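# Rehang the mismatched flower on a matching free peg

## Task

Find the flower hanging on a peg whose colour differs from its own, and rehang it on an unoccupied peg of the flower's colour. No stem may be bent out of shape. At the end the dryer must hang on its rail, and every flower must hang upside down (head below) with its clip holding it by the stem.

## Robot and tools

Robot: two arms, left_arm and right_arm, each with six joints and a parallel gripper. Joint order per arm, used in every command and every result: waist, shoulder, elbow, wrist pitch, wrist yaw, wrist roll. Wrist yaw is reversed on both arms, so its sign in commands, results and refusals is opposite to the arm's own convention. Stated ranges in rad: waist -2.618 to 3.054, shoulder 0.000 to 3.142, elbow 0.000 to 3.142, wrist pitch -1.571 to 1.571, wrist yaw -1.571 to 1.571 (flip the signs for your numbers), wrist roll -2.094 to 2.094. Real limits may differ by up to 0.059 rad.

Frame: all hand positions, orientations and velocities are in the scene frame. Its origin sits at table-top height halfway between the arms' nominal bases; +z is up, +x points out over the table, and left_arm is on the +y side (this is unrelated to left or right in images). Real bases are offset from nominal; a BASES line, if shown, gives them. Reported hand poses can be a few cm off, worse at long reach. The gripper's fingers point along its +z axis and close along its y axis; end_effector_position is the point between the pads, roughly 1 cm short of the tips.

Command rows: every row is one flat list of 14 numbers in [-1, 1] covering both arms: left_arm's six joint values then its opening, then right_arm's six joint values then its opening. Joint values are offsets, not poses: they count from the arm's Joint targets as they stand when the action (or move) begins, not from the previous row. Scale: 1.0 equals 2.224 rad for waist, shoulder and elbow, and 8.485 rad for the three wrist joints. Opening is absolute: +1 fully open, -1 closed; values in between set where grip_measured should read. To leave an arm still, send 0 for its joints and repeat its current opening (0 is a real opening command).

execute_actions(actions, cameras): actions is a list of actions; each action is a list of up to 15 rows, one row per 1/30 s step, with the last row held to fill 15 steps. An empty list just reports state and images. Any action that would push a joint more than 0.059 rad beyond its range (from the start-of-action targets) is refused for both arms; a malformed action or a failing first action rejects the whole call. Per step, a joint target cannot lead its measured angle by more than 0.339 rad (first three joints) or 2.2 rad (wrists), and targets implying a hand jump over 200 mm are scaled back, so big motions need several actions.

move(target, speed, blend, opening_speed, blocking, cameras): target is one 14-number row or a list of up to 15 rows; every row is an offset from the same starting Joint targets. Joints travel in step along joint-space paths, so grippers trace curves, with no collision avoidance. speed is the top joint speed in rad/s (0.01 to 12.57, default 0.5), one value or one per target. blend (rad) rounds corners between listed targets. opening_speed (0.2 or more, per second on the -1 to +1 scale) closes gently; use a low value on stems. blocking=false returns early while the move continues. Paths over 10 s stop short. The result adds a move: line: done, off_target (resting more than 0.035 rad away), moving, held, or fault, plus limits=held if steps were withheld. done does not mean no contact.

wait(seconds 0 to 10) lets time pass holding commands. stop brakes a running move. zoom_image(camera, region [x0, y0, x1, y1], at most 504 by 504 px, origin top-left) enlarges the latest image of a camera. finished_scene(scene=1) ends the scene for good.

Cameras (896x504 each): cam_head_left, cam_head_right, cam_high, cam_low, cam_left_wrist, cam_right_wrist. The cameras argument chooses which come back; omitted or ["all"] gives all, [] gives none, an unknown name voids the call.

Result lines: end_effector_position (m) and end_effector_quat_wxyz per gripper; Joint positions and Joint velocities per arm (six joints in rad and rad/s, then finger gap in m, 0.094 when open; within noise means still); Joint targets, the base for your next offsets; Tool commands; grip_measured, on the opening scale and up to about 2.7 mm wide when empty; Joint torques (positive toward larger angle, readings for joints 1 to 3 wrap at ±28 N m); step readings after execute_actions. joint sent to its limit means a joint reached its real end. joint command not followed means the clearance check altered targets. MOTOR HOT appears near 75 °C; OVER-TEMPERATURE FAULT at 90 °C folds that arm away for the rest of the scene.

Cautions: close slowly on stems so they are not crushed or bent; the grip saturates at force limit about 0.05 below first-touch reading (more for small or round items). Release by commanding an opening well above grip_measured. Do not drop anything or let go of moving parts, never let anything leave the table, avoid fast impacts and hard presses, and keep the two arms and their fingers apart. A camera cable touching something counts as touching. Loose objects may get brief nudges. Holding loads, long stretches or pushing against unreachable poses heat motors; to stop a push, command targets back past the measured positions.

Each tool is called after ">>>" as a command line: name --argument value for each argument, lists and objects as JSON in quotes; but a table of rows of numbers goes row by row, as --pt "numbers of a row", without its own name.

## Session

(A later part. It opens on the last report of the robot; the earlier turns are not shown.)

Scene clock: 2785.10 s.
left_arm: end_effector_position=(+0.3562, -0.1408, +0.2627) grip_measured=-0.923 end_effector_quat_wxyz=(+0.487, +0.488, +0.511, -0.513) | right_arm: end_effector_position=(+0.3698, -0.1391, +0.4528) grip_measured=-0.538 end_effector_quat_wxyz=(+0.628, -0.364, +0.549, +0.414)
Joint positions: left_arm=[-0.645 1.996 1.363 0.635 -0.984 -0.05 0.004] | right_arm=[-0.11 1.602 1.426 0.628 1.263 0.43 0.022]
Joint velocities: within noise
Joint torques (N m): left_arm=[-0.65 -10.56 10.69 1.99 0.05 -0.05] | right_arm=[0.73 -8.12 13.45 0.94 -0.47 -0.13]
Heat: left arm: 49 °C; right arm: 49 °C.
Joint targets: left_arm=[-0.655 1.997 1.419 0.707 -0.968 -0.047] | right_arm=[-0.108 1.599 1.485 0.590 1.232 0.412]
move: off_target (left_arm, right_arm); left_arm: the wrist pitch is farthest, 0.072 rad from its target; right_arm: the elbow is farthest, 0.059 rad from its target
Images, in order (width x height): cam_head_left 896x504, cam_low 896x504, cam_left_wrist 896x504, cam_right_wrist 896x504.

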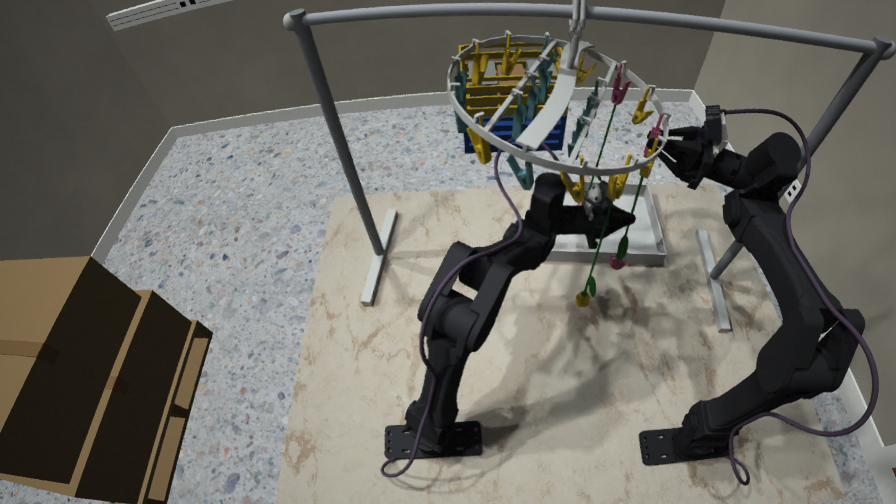

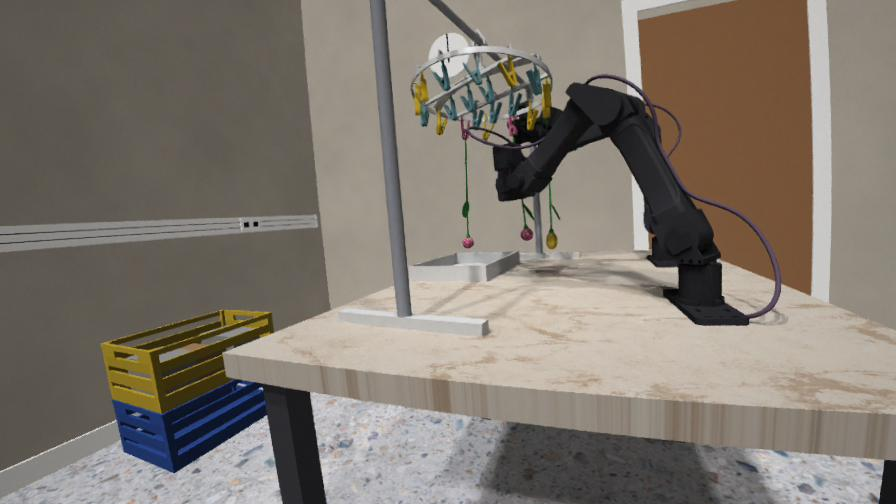

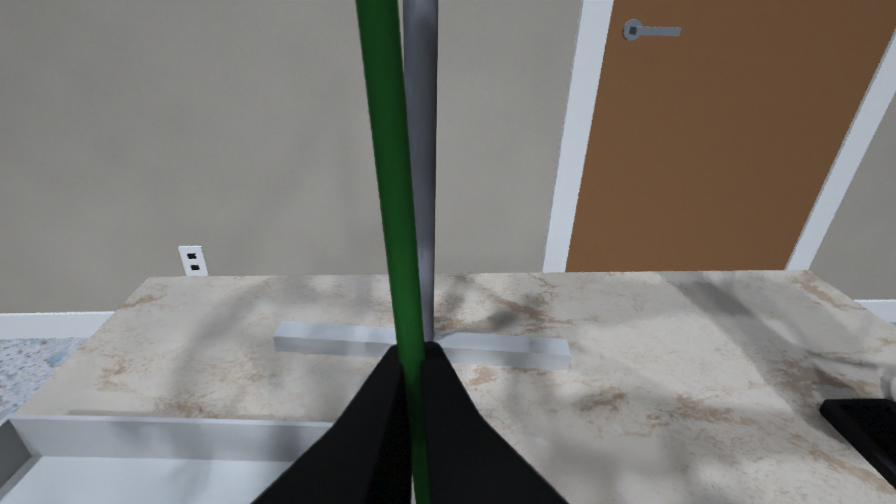

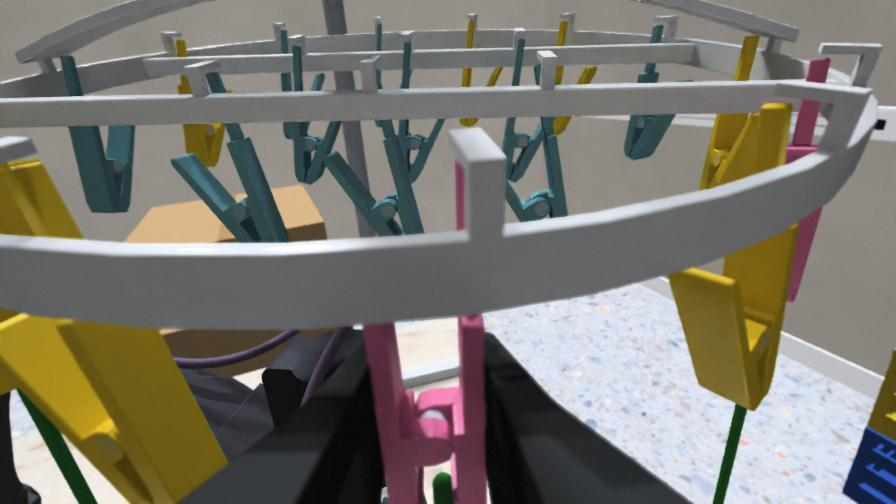

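>>> wait --seconds 0.1 --cameras '["cam_right_wrist", "cam_head_left", "cam_low"]'

>>> zoom_image --camera "cam_right_wrist" --region '[370, 400, 500, 504]'

>>> zoom_image --camera "cam_head_left" --region '[600, 100, 700, 200]'

Scene clock: 2808.60 s.
left_arm: end_effector_position=(+0.3533, -0.1435, +0.2627) grip_measured=-0.923 end_effector_quat_wxyz=(+0.486, +0.490, +0.510, -0.514) | right_arm: end_effector_position=(+0.3698, -0.1391, +0.4528) grip_measured=-0.538 end_effector_quat_wxyz=(+0.628, -0.364, +0.549, +0.414)
Joint positions: left_arm=[-0.653 1.996 1.363 0.635 -0.983 -0.05 0.004] | right_arm=[-0.11 1.602 1.426 0.628 1.263 0.43 0.022]
Joint velocities: within noise
Joint torques (N m): left_arm=[-0.54 -10.66 10.7 1.93 0.11 -0.01] | right_arm=[0.72 -8.1 13.44 0.94 -0.48 -0.13]
Heat: left arm: 49 °C; right arm: 49 °C.
Joint targets: left_arm=[-0.655 1.997 1.419 0.707 -0.968 -0.047] | right_arm=[-0.108 1.599 1.485 0.590 1.232 0.412]
Tool commands: left_gripper/opening=-0.93 right_gripper/opening=-0.63
wait: 0.10 s; at rest from the start
Images, in order (width x height): cam_head_left 896x504, cam_low 896x504, cam_right_wrist 896x504.

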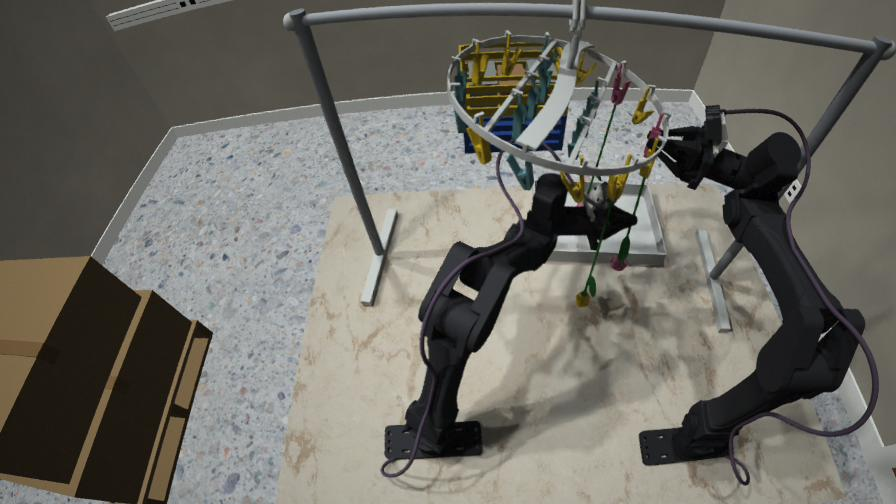

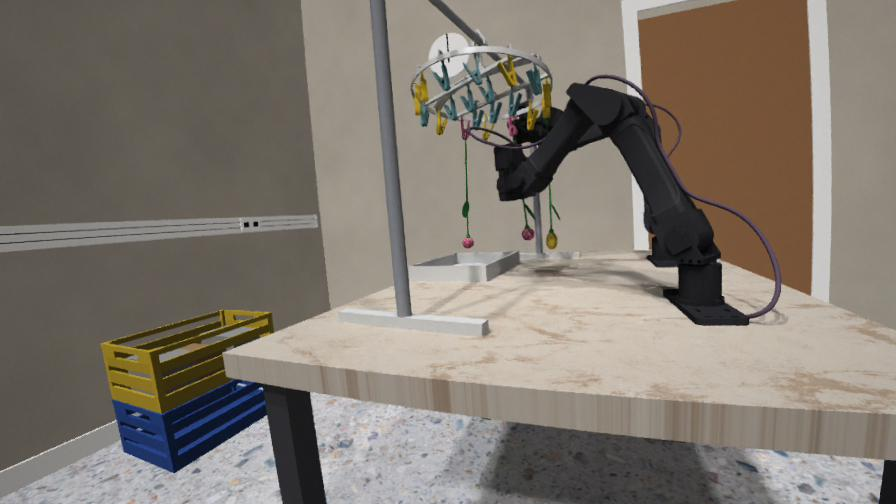

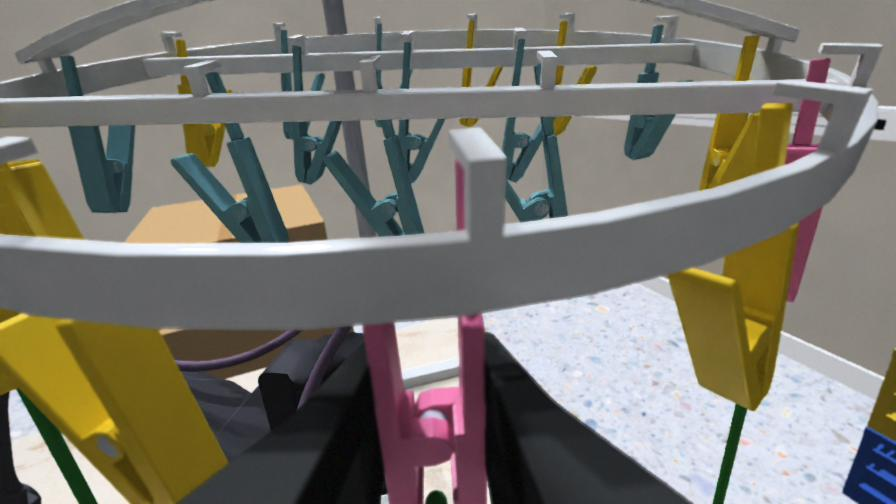

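Scaled by 3.877 from the camera's 896x504 image, which has a finer 1280x720 frame.

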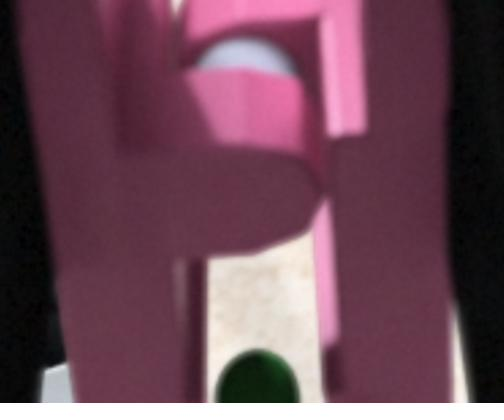

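Scaled by 5.040 from the camera's 896x504 image, which has a finer 1280x720 frame.

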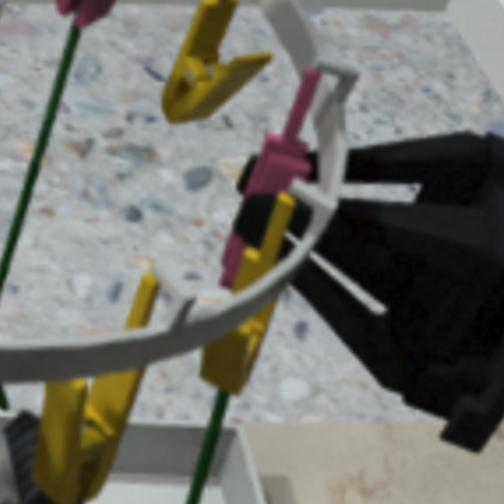

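>>> wait --seconds 0.1 --cameras '["cam_head_right", "cam_high", "cam_head_left", "cam_low", "cam_right_wrist"]'

>>> zoom_image --camera "cam_head_left" --region '[620, 130, 670, 180]'

>>> zoom_image --camera "cam_head_right" --region '[420, 100, 560, 240]'

>>> zoom_image --camera "cam_low" --region '[485, 100, 545, 160]'

Scene clock: 2878.13 s.
left_arm: end_effector_position=(+0.3533, -0.1435, +0.2627) grip_measured=-0.923 end_effector_quat_wxyz=(+0.486, +0.490, +0.510, -0.514) | right_arm: end_effector_position=(+0.3698, -0.1391, +0.4528) grip_measured=-0.538 end_effector_quat_wxyz=(+0.628, -0.364, +0.549, +0.414)
Joint positions: left_arm=[-0.653 1.996 1.363 0.635 -0.983 -0.05 0.004] | right_arm=[-0.11 1.602 1.426 0.628 1.263 0.43 0.022]
Joint velocities: within noise
Joint torques (N m): left_arm=[-0.59 -10.59 10.65 1.97 0.08 0.01] | right_arm=[0.72 -8.1 13.45 0.94 -0.48 -0.13]
Heat: left arm: 50 °C; right arm: 50 °C.
Joint targets: left_arm=[-0.655 1.997 1.419 0.707 -0.968 -0.047] | right_arm=[-0.108 1.599 1.485 0.590 1.232 0.412]
Tool commands: left_gripper/opening=-0.93 right_gripper/opening=-0.63
wait: 0.10 s; at rest from the start
Images, in order (width x height): cam_head_left 896x504, cam_head_right 896x504, cam_high 896x504, cam_low 896x504, cam_right_wrist 896x504.

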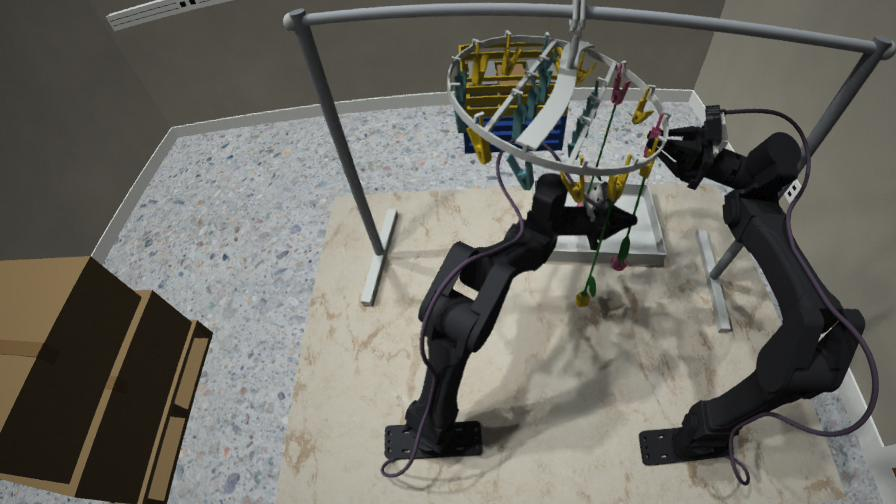

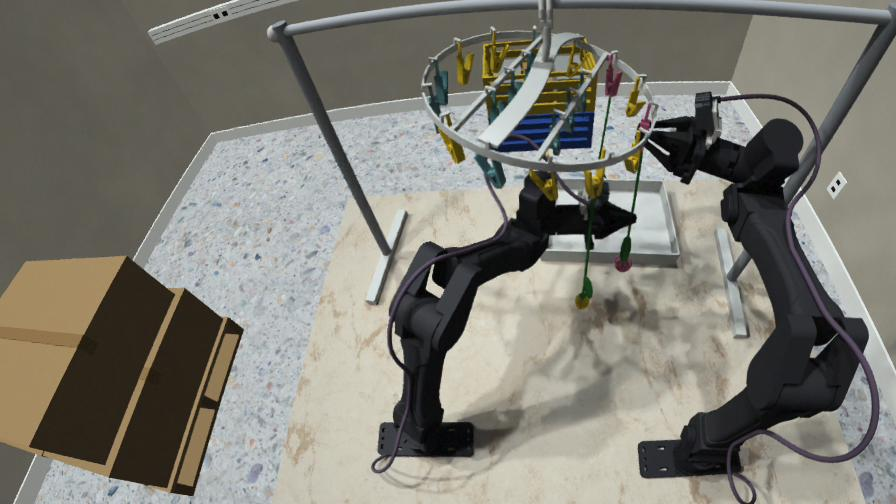

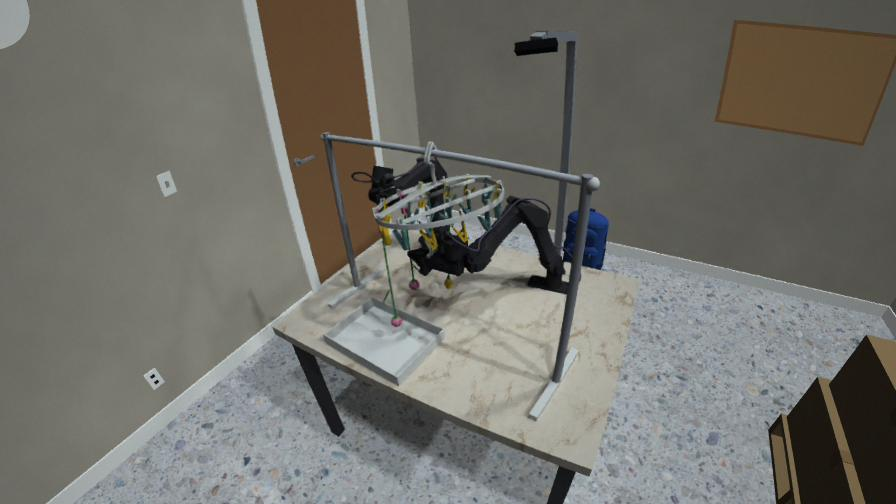

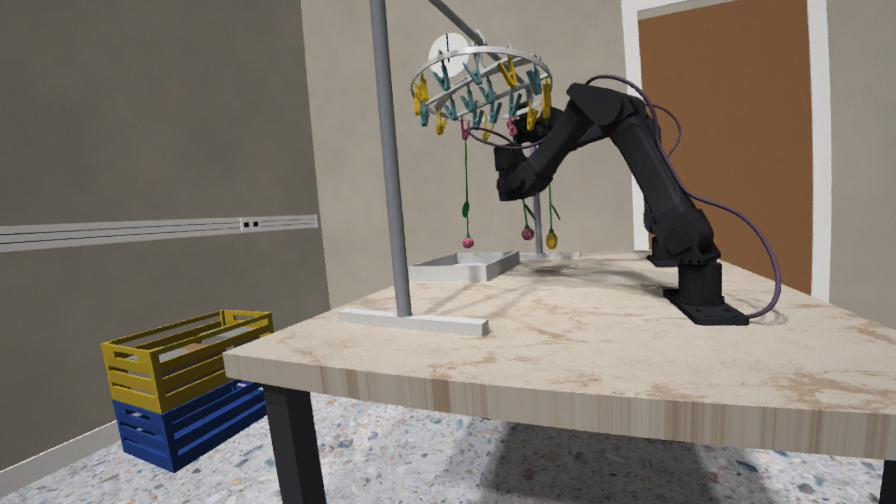

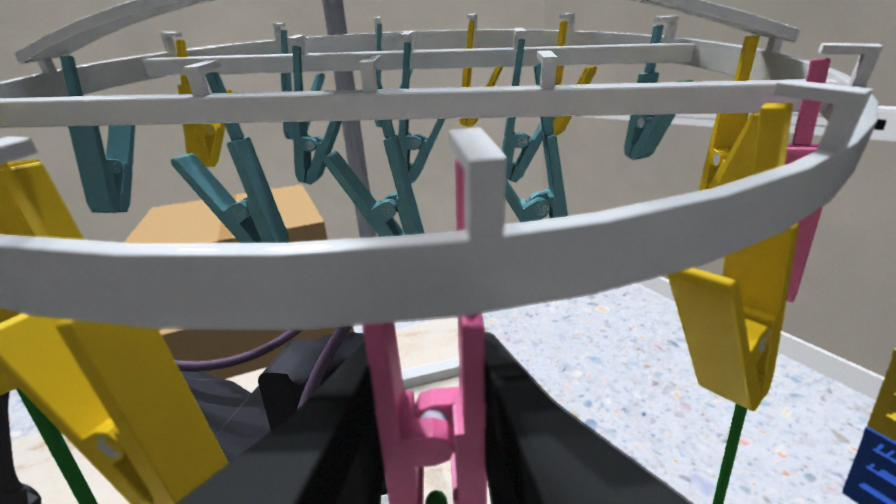

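Scaled by 10.080 from the camera's 896x504 image, which has a finer 1280x720 frame.

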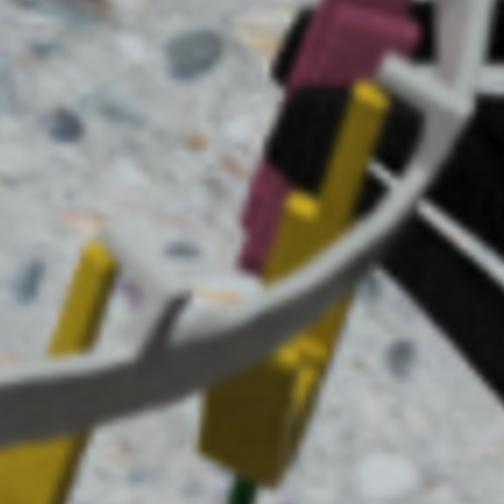

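Scaled by 3.600 from the camera's 896x504 image, which has a finer 1280x720 frame.

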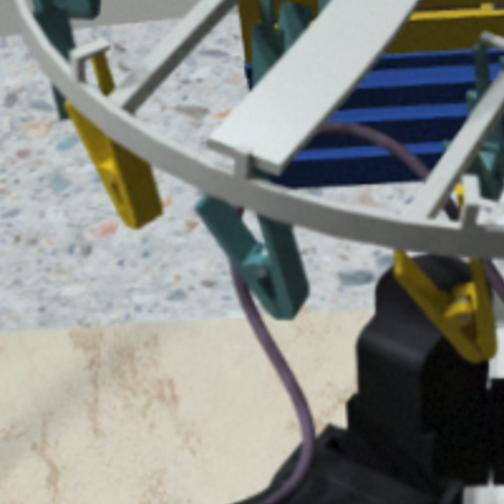

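Scaled by 8.400 from the camera's 896x504 image, which has a finer 1280x720 frame.

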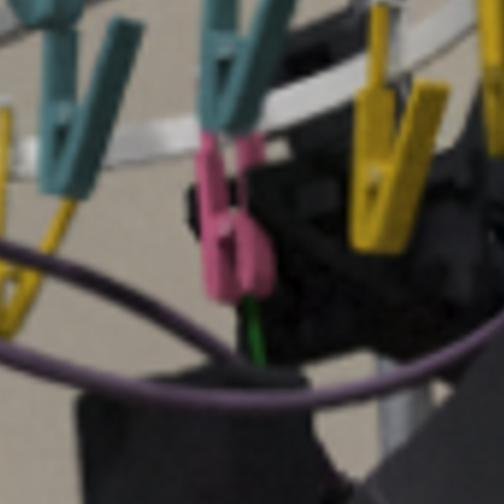

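>>> move --target '[0.0063, 0, 0, 0, -0.0038, 0, -0.93, 0, 0, 0, 0, 0, 0, -0.63]' --speed 0.1 --cameras '["cam_right_wrist", "cam_head_left"]'

>>> zoom_image --camera "cam_right_wrist" --region '[370, 400, 500, 504]'

Scene clock: 2912.77 s.
left_arm: end_effector_position=(+0.3528, -0.1435, +0.2627) grip_measured=-0.923 end_effector_quat_wxyz=(+0.485, +0.490, +0.509, -0.515) | right_arm: end_effector_position=(+0.3698, -0.1391, +0.4528) grip_measured=-0.538 end_effector_quat_wxyz=(+0.628, -0.364, +0.549, +0.414)
Joint positions: left_arm=[-0.653 1.996 1.363 0.635 -0.986 -0.05 0.004] | right_arm=[-0.11 1.602 1.426 0.628 1.263 0.43 0.022]
Joint velocities: within noise
Joint torques (N m): left_arm=[0.57 -10.56 10.86 1.95 -0.11 -0.02] | right_arm=[0.72 -8.12 13.44 0.94 -0.48 -0.13]
Heat: left arm: 50 °C; right arm: 50 °C.
Joint targets: left_arm=[-0.641 1.997 1.419 0.707 -1.000 -0.047] | right_arm=[-0.108 1.599 1.485 0.590 1.232 0.412]
move: off_target (left_arm, right_arm); left_arm: the wrist pitch is farthest, 0.072 rad from its target; right_arm: the elbow is farthest, 0.059 rad from its target
Images, in order (width x height): cam_head_left 896x504, cam_right_wrist 896x504.

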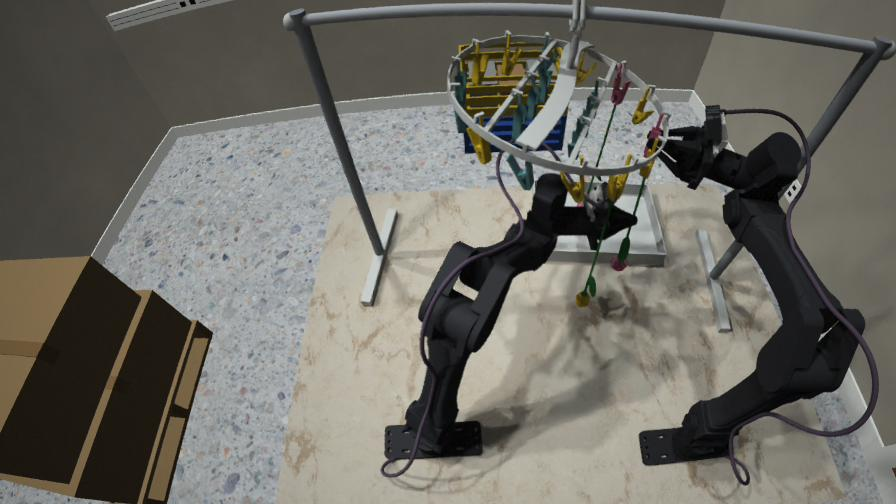

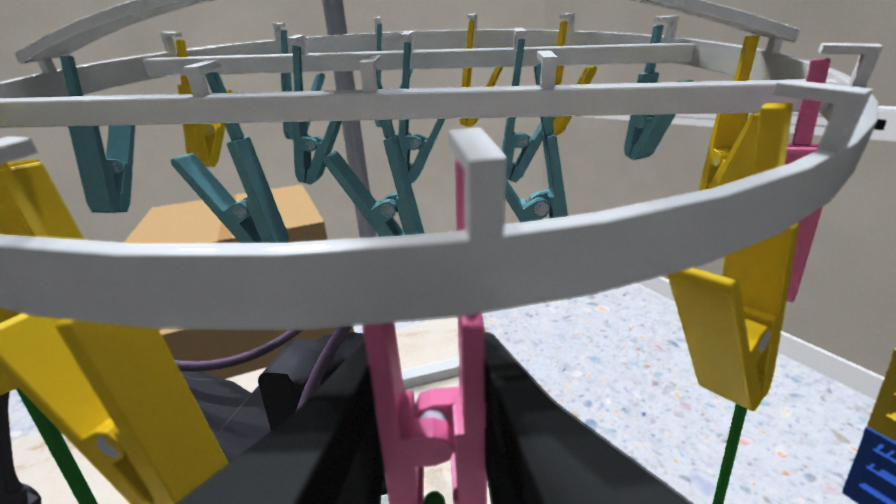

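Scaled by 3.877 from the camera's 896x504 image, which has a finer 1280x720 frame.

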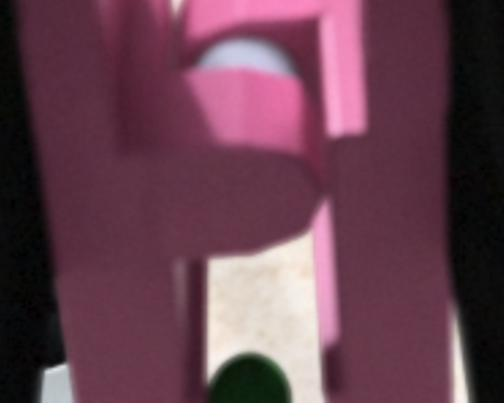

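>>> move --target '[0.0036, 0, 0, 0, -0.0002, 0, -0.93, 0, 0, 0, 0, 0, 0, -0.63]' --speed 0.1 --cameras '["cam_right_wrist", "cam_head_left"]'

>>> zoom_image --camera "cam_right_wrist" --region '[370, 400, 500, 504]'

Scene clock: 2920.57 s.
left_arm: end_effector_position=(+0.3565, -0.1391, +0.2627) grip_measured=-0.923 end_effector_quat_wxyz=(+0.486, +0.489, +0.510, -0.514) | right_arm: end_effector_position=(+0.3698, -0.1391, +0.4528) grip_measured=-0.538 end_effector_quat_wxyz=(+0.628, -0.364, +0.549, +0.414)
Joint positions: left_arm=[-0.64 1.996 1.363 0.635 -0.993 -0.05 0.004] | right_arm=[-0.11 1.602 1.426 0.628 1.263 0.43 0.022]
Joint velocities: within noise
Joint torques (N m): left_arm=[0.5 -10.63 10.71 1.94 -0.1 -0.02] | right_arm=[0.73 -8.12 13.45 0.94 -0.48 -0.13]
Heat: left arm: 51 °C; right arm: 50 °C.
Joint targets: left_arm=[-0.633 1.997 1.419 0.707 -1.002 -0.047] | right_arm=[-0.108 1.599 1.485 0.590 1.232 0.412]
move: off_target (left_arm, right_arm); left_arm: the wrist pitch is farthest, 0.072 rad from its target; right_arm: the elbow is farthest, 0.059 rad from its target
Images, in order (width x height): cam_head_left 896x504, cam_right_wrist 896x504.

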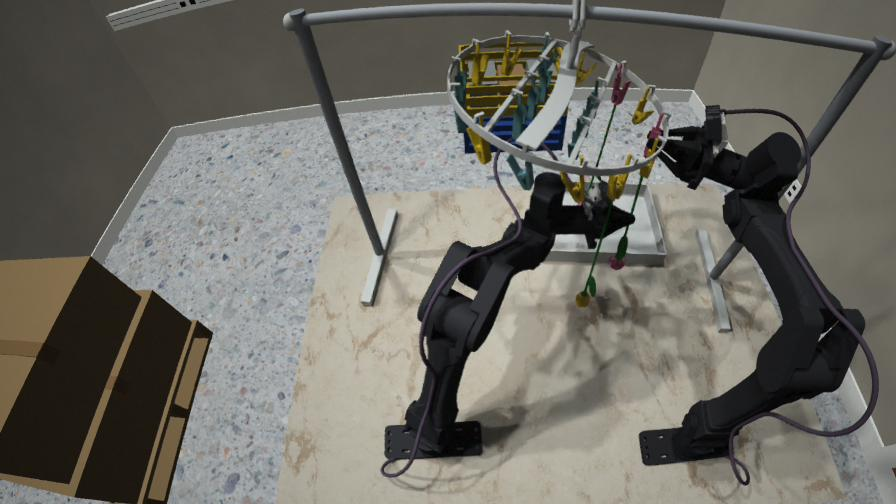

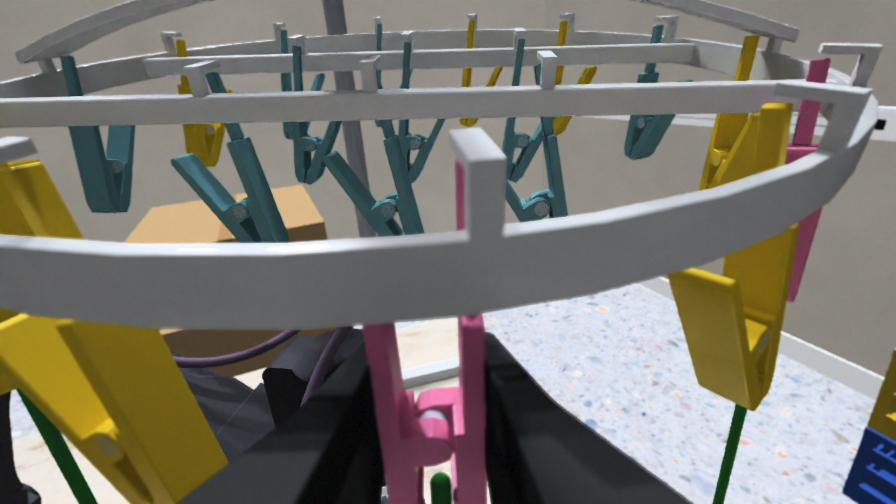

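Scaled by 3.877 from the camera's 896x504 image, which has a finer 1280x720 frame.

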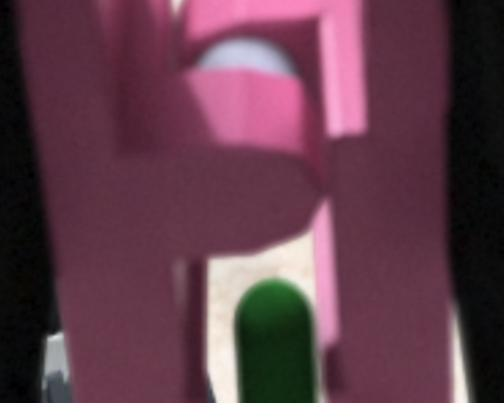

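>>> zoom_image --camera "cam_head_left" --region '[620, 130, 670, 180]'

>>> zoom_image --camera "cam_head_left" --region '[590, 140, 690, 240]'

Scaled by 10.080 from the camera's 896x504 image, which has a finer 1280x720 frame.

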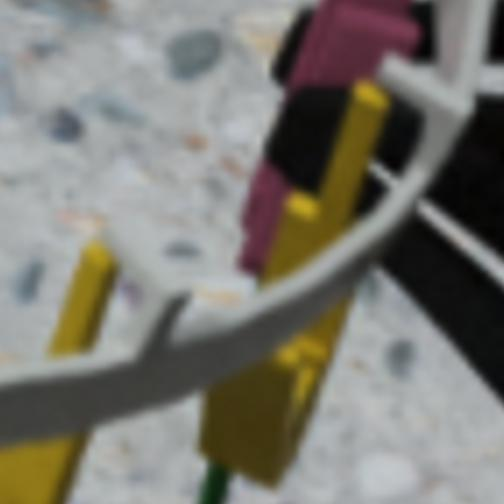

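Scaled by 5.040 from the camera's 896x504 image, which has a finer 1280x720 frame.

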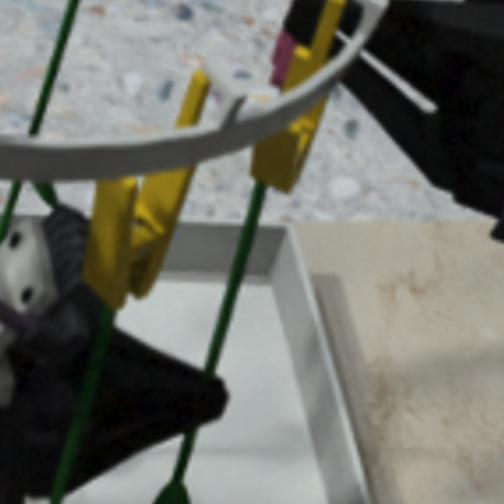

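>>> move --target '[-0.001, 0, 0, 0, 0, 0, -0.93, 0, 0, 0, 0, 0, 0, -0.45]' --speed 0.1 --opening_speed 0.2 --cameras '["cam_right_wrist", "cam_head_left"]'

>>> zoom_image --camera "cam_right_wrist" --region '[370, 400, 500, 504]'

Scene clock: 2935.47 s.
left_arm: end_effector_position=(+0.3577, -0.1369, +0.2627) grip_measured=-0.923 end_effector_quat_wxyz=(+0.486, +0.490, +0.510, -0.514) | right_arm: end_effector_position=(+0.3697, -0.1385, +0.4526) grip_measured=-0.451 end_effector_quat_wxyz=(+0.627, -0.364, +0.549, +0.415)
Joint positions: left_arm=[-0.634 1.996 1.363 0.635 -1.001 -0.05 0.004] | right_arm=[-0.109 1.602 1.426 0.626 1.263 0.43 0.026]
Joint velocities: within noise
Joint torques (N m): left_arm=[0.43 -10.81 10.74 1.93 -0.09 -0.05] | right_arm=[0.72 -8.1 13.45 0.94 -0.47 -0.13]
Heat: left arm: 51 °C; right arm: 50 °C.
Joint targets: left_arm=[-0.635 1.997 1.419 0.707 -1.002 -0.047] | right_arm=[-0.108 1.599 1.485 0.590 1.232 0.412]
move: off_target (left_arm, right_arm); left_arm: the wrist pitch is farthest, 0.072 rad from its target; right_arm: the elbow is farthest, 0.059 rad from its target
Images, in order (width x height): cam_head_left 896x504, cam_right_wrist 896x504.

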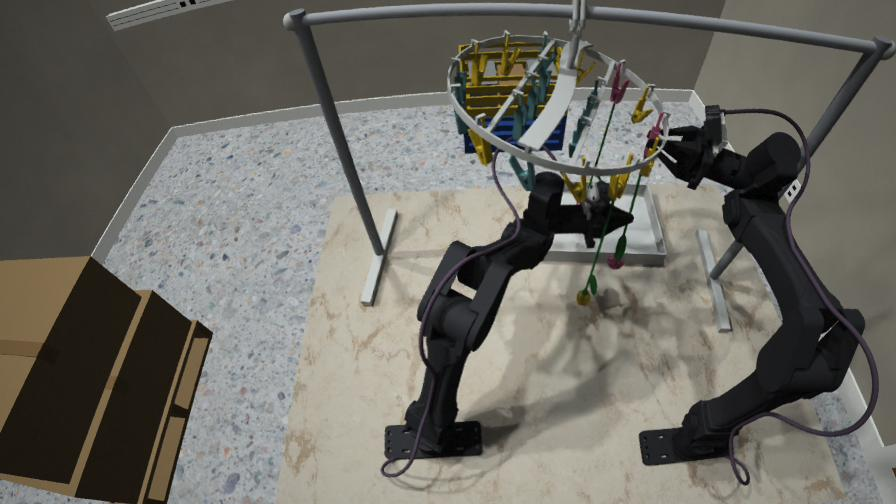

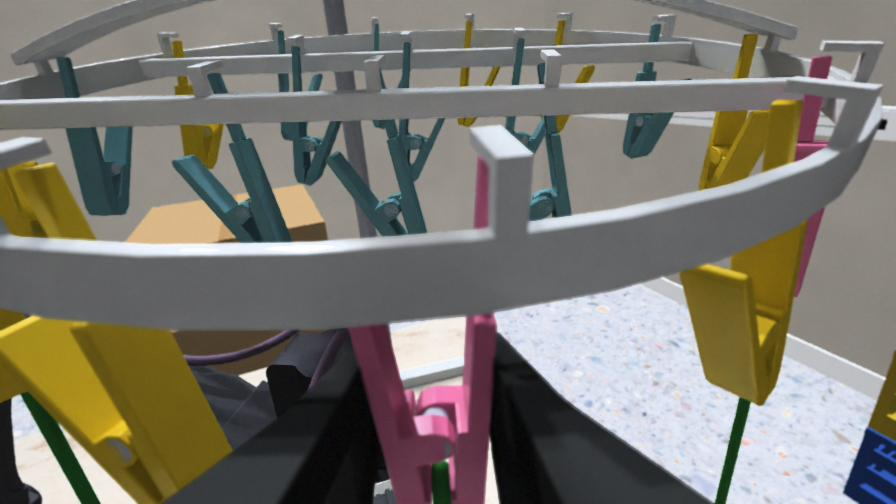

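Scaled by 3.877 from the camera's 896x504 image, which has a finer 1280x720 frame.

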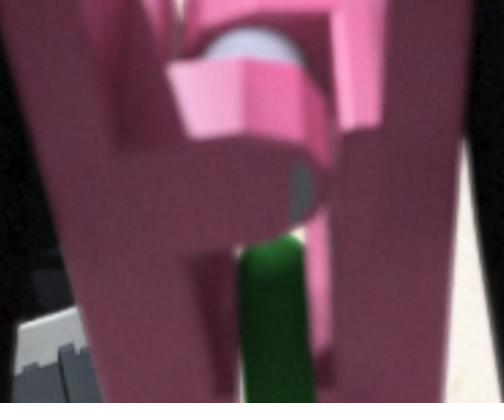

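>>> zoom_image --camera "cam_head_left" --region '[620, 130, 670, 180]'

>>> wait --seconds 0.1 --cameras '["cam_low", "cam_right_wrist", "cam_head_right"]'

>>> zoom_image --camera "cam_low" --region '[485, 100, 545, 160]'

>>> zoom_image --camera "cam_head_right" --region '[600, 100, 680, 180]'

Scaled by 10.080 from the camera's 896x504 image, which has a finer 1280x720 frame.

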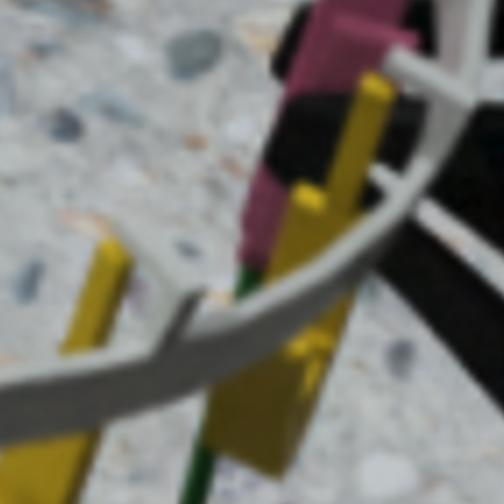

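Scene clock: 2945.90 s.
left_arm: end_effector_position=(+0.3577, -0.1369, +0.2627) grip_measured=-0.923 end_effector_quat_wxyz=(+0.486, +0.490, +0.510, -0.514) | right_arm: end_effector_position=(+0.3697, -0.1385, +0.4526) grip_measured=-0.451 end_effector_quat_wxyz=(+0.627, -0.364, +0.549, +0.415)
Joint positions: left_arm=[-0.634 1.996 1.363 0.635 -1.001 -0.05 0.004] | right_arm=[-0.109 1.602 1.426 0.626 1.263 0.43 0.026]
Joint velocities: within noise
Joint torques (N m): left_arm=[0.21 -10.71 10.7 1.92 -0.08 0.02] | right_arm=[0.72 -8.12 13.45 0.94 -0.48 -0.13]
Heat: left arm: 51 °C; right arm: 50 °C.
Joint targets: left_arm=[-0.635 1.997 1.419 0.707 -1.002 -0.047] | right_arm=[-0.108 1.599 1.485 0.590 1.232 0.412]
Tool commands: left_gripper/opening=-0.93 right_gripper/opening=-0.45
wait: 0.10 s; at rest from the start
Images, in order (width x height): cam_head_right 896x504, cam_low 896x504, cam_right_wrist 896x504.

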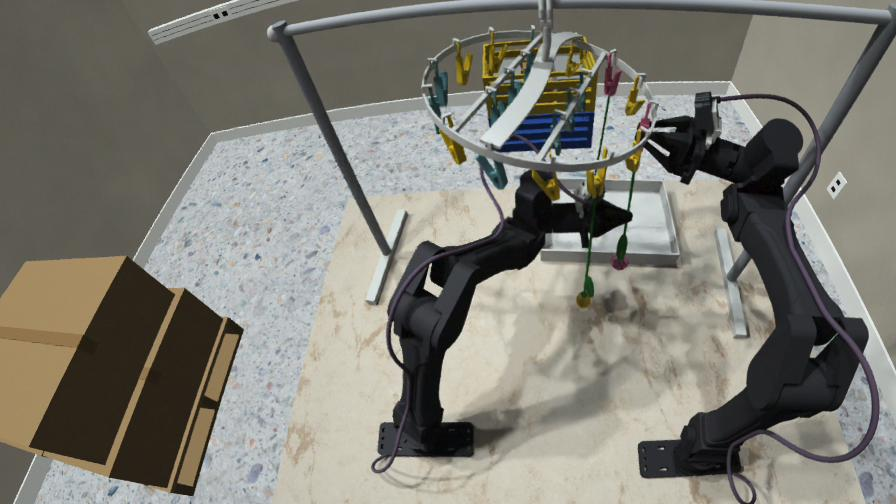

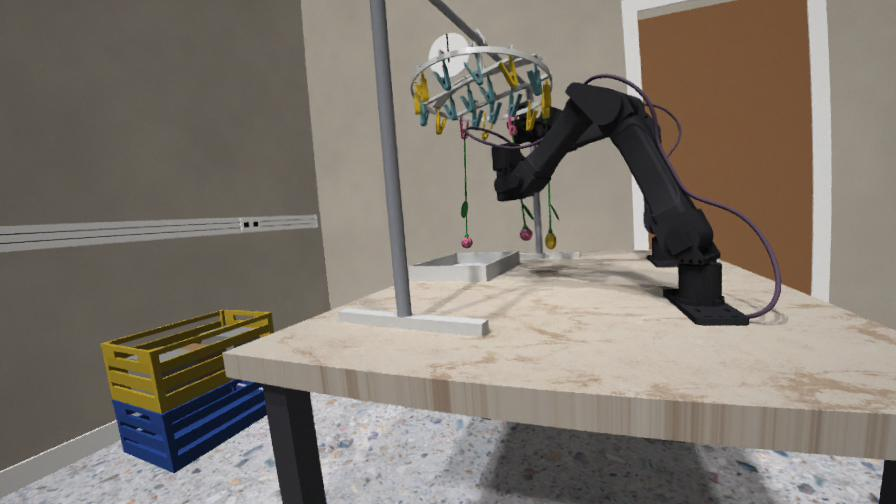

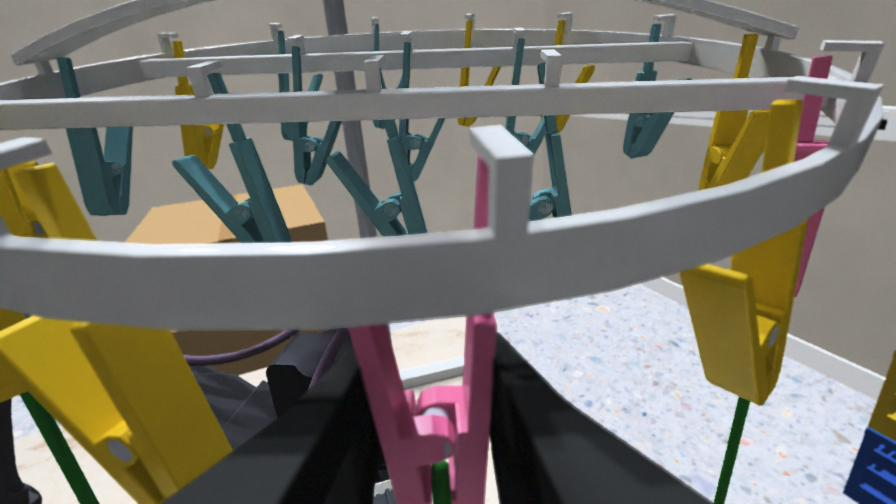

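Scaled by 8.400 from the camera's 896x504 image, which has a finer 1280x720 frame.

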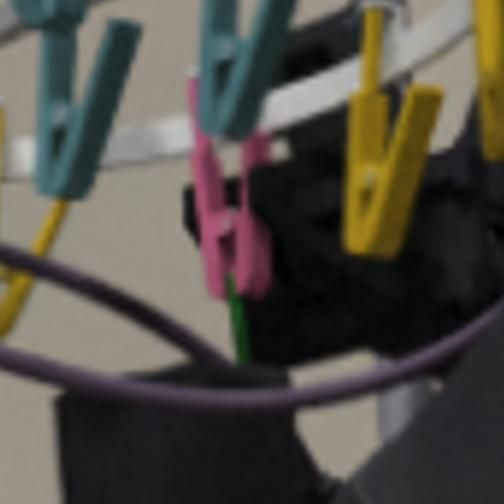

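Scaled by 6.300 from the camera's 896x504 image, which has a finer 1280x720 frame.

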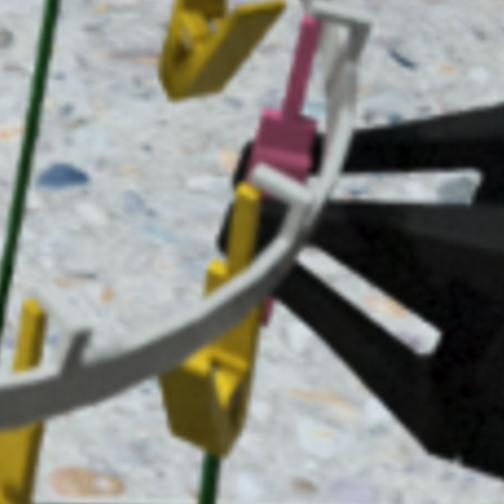

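>>> zoom_image --camera "cam_right_wrist" --region '[410, 444, 470, 504]'

Scaled by 8.400 from the camera's 896x504 image, which has a finer 1280x720 frame.

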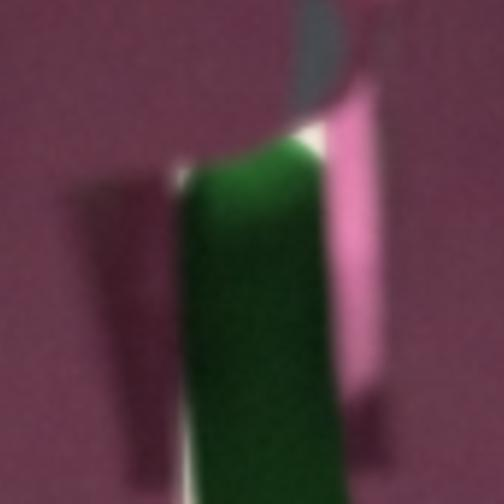

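>>> move --target '[0, 0, 0, 0, 0, 0, -0.93, 0, 0, 0, 0, 0, 0, -0.63]' --speed 0.1 --opening_speed 0.4 --cameras '[]'

>>> move --target '[-0.0068, 0, 0, 0, 0, 0, -0.93, 0, 0, 0, 0, 0, 0, -0.63]' --speed 0.1 --cameras '["cam_right_wrist"]'

>>> zoom_image --camera "cam_right_wrist" --region '[400, 434, 470, 504]'

Scene clock: 2991.80 s.
left_arm: end_effector_position=(+0.3577, -0.1369, +0.2627) grip_measured=-0.923 end_effector_quat_wxyz=(+0.486, +0.490, +0.510, -0.514) | right_arm: end_effector_position=(+0.3701, -0.1392, +0.4527) grip_measured=-0.538 end_effector_quat_wxyz=(+0.628, -0.363, +0.550, +0.414)
Joint positions: left_arm=[-0.634 1.996 1.363 0.635 -1.001 -0.05 0.004] | right_arm=[-0.11 1.602 1.426 0.626 1.261 0.43 0.022]
Joint velocities: within noise
Joint torques (N m): left_arm=[0.36 -10.81 10.77 1.99 -0.1 -0.02] | right_arm=[0.72 -8.1 13.45 0.94 -0.47 -0.13]
Heat: left arm: 51 °C; right arm: 50 °C.
Joint targets: left_arm=[-0.635 1.997 1.419 0.707 -1.002 -0.047] | right_arm=[-0.108 1.599 1.485 0.590 1.232 0.412]
move: off_target (left_arm, right_arm); left_arm: the wrist pitch is farthest, 0.072 rad from its target; right_arm: the elbow is farthest, 0.059 rad from its target
No camera images: "cameras" was empty.

Scene clock: 2992.53 s.
left_arm: end_effector_position=(+0.3563, -0.1386, +0.2627) grip_measured=-0.923 end_effector_quat_wxyz=(+0.485, +0.490, +0.509, -0.514) | right_arm: end_effector_position=(+0.3701, -0.1392, +0.4527) grip_measured=-0.538 end_effector_quat_wxyz=(+0.628, -0.363, +0.550, +0.414)
Joint positions: left_arm=[-0.639 1.996 1.363 0.635 -0.998 -0.05 0.004] | right_arm=[-0.11 1.602 1.426 0.626 1.261 0.43 0.022]
Joint velocities: within noise
Joint torques (N m): left_arm=[-0.87 -10.61 10.61 1.94 -0.11 -0.03] | right_arm=[0.72 -8.1 13.45 0.94 -0.47 -0.13]
Heat: left arm: 51 °C; right arm: 50 °C.
Joint targets: left_arm=[-0.650 1.997 1.419 0.707 -1.002 -0.047] | right_arm=[-0.108 1.599 1.485 0.590 1.232 0.412]
move: off_target (left_arm, right_arm); left_arm: the wrist pitch is farthest, 0.072 rad from its target; right_arm: the elbow is farthest, 0.059 rad from its target
Images, in order (width x height): cam_right_wrist 896x504.

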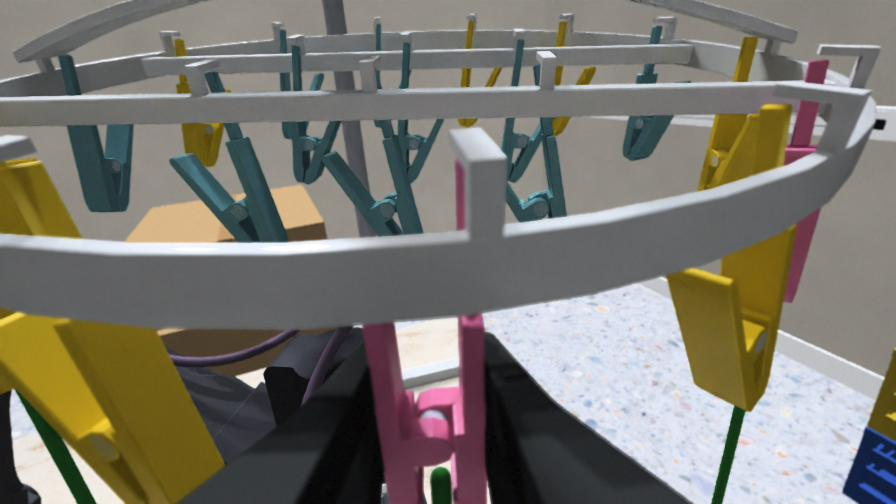

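Scaled by 7.200 from the camera's 896x504 image, which has a finer 1280x720 frame.

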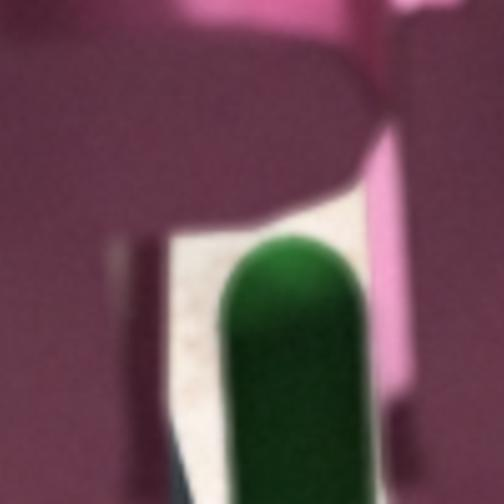

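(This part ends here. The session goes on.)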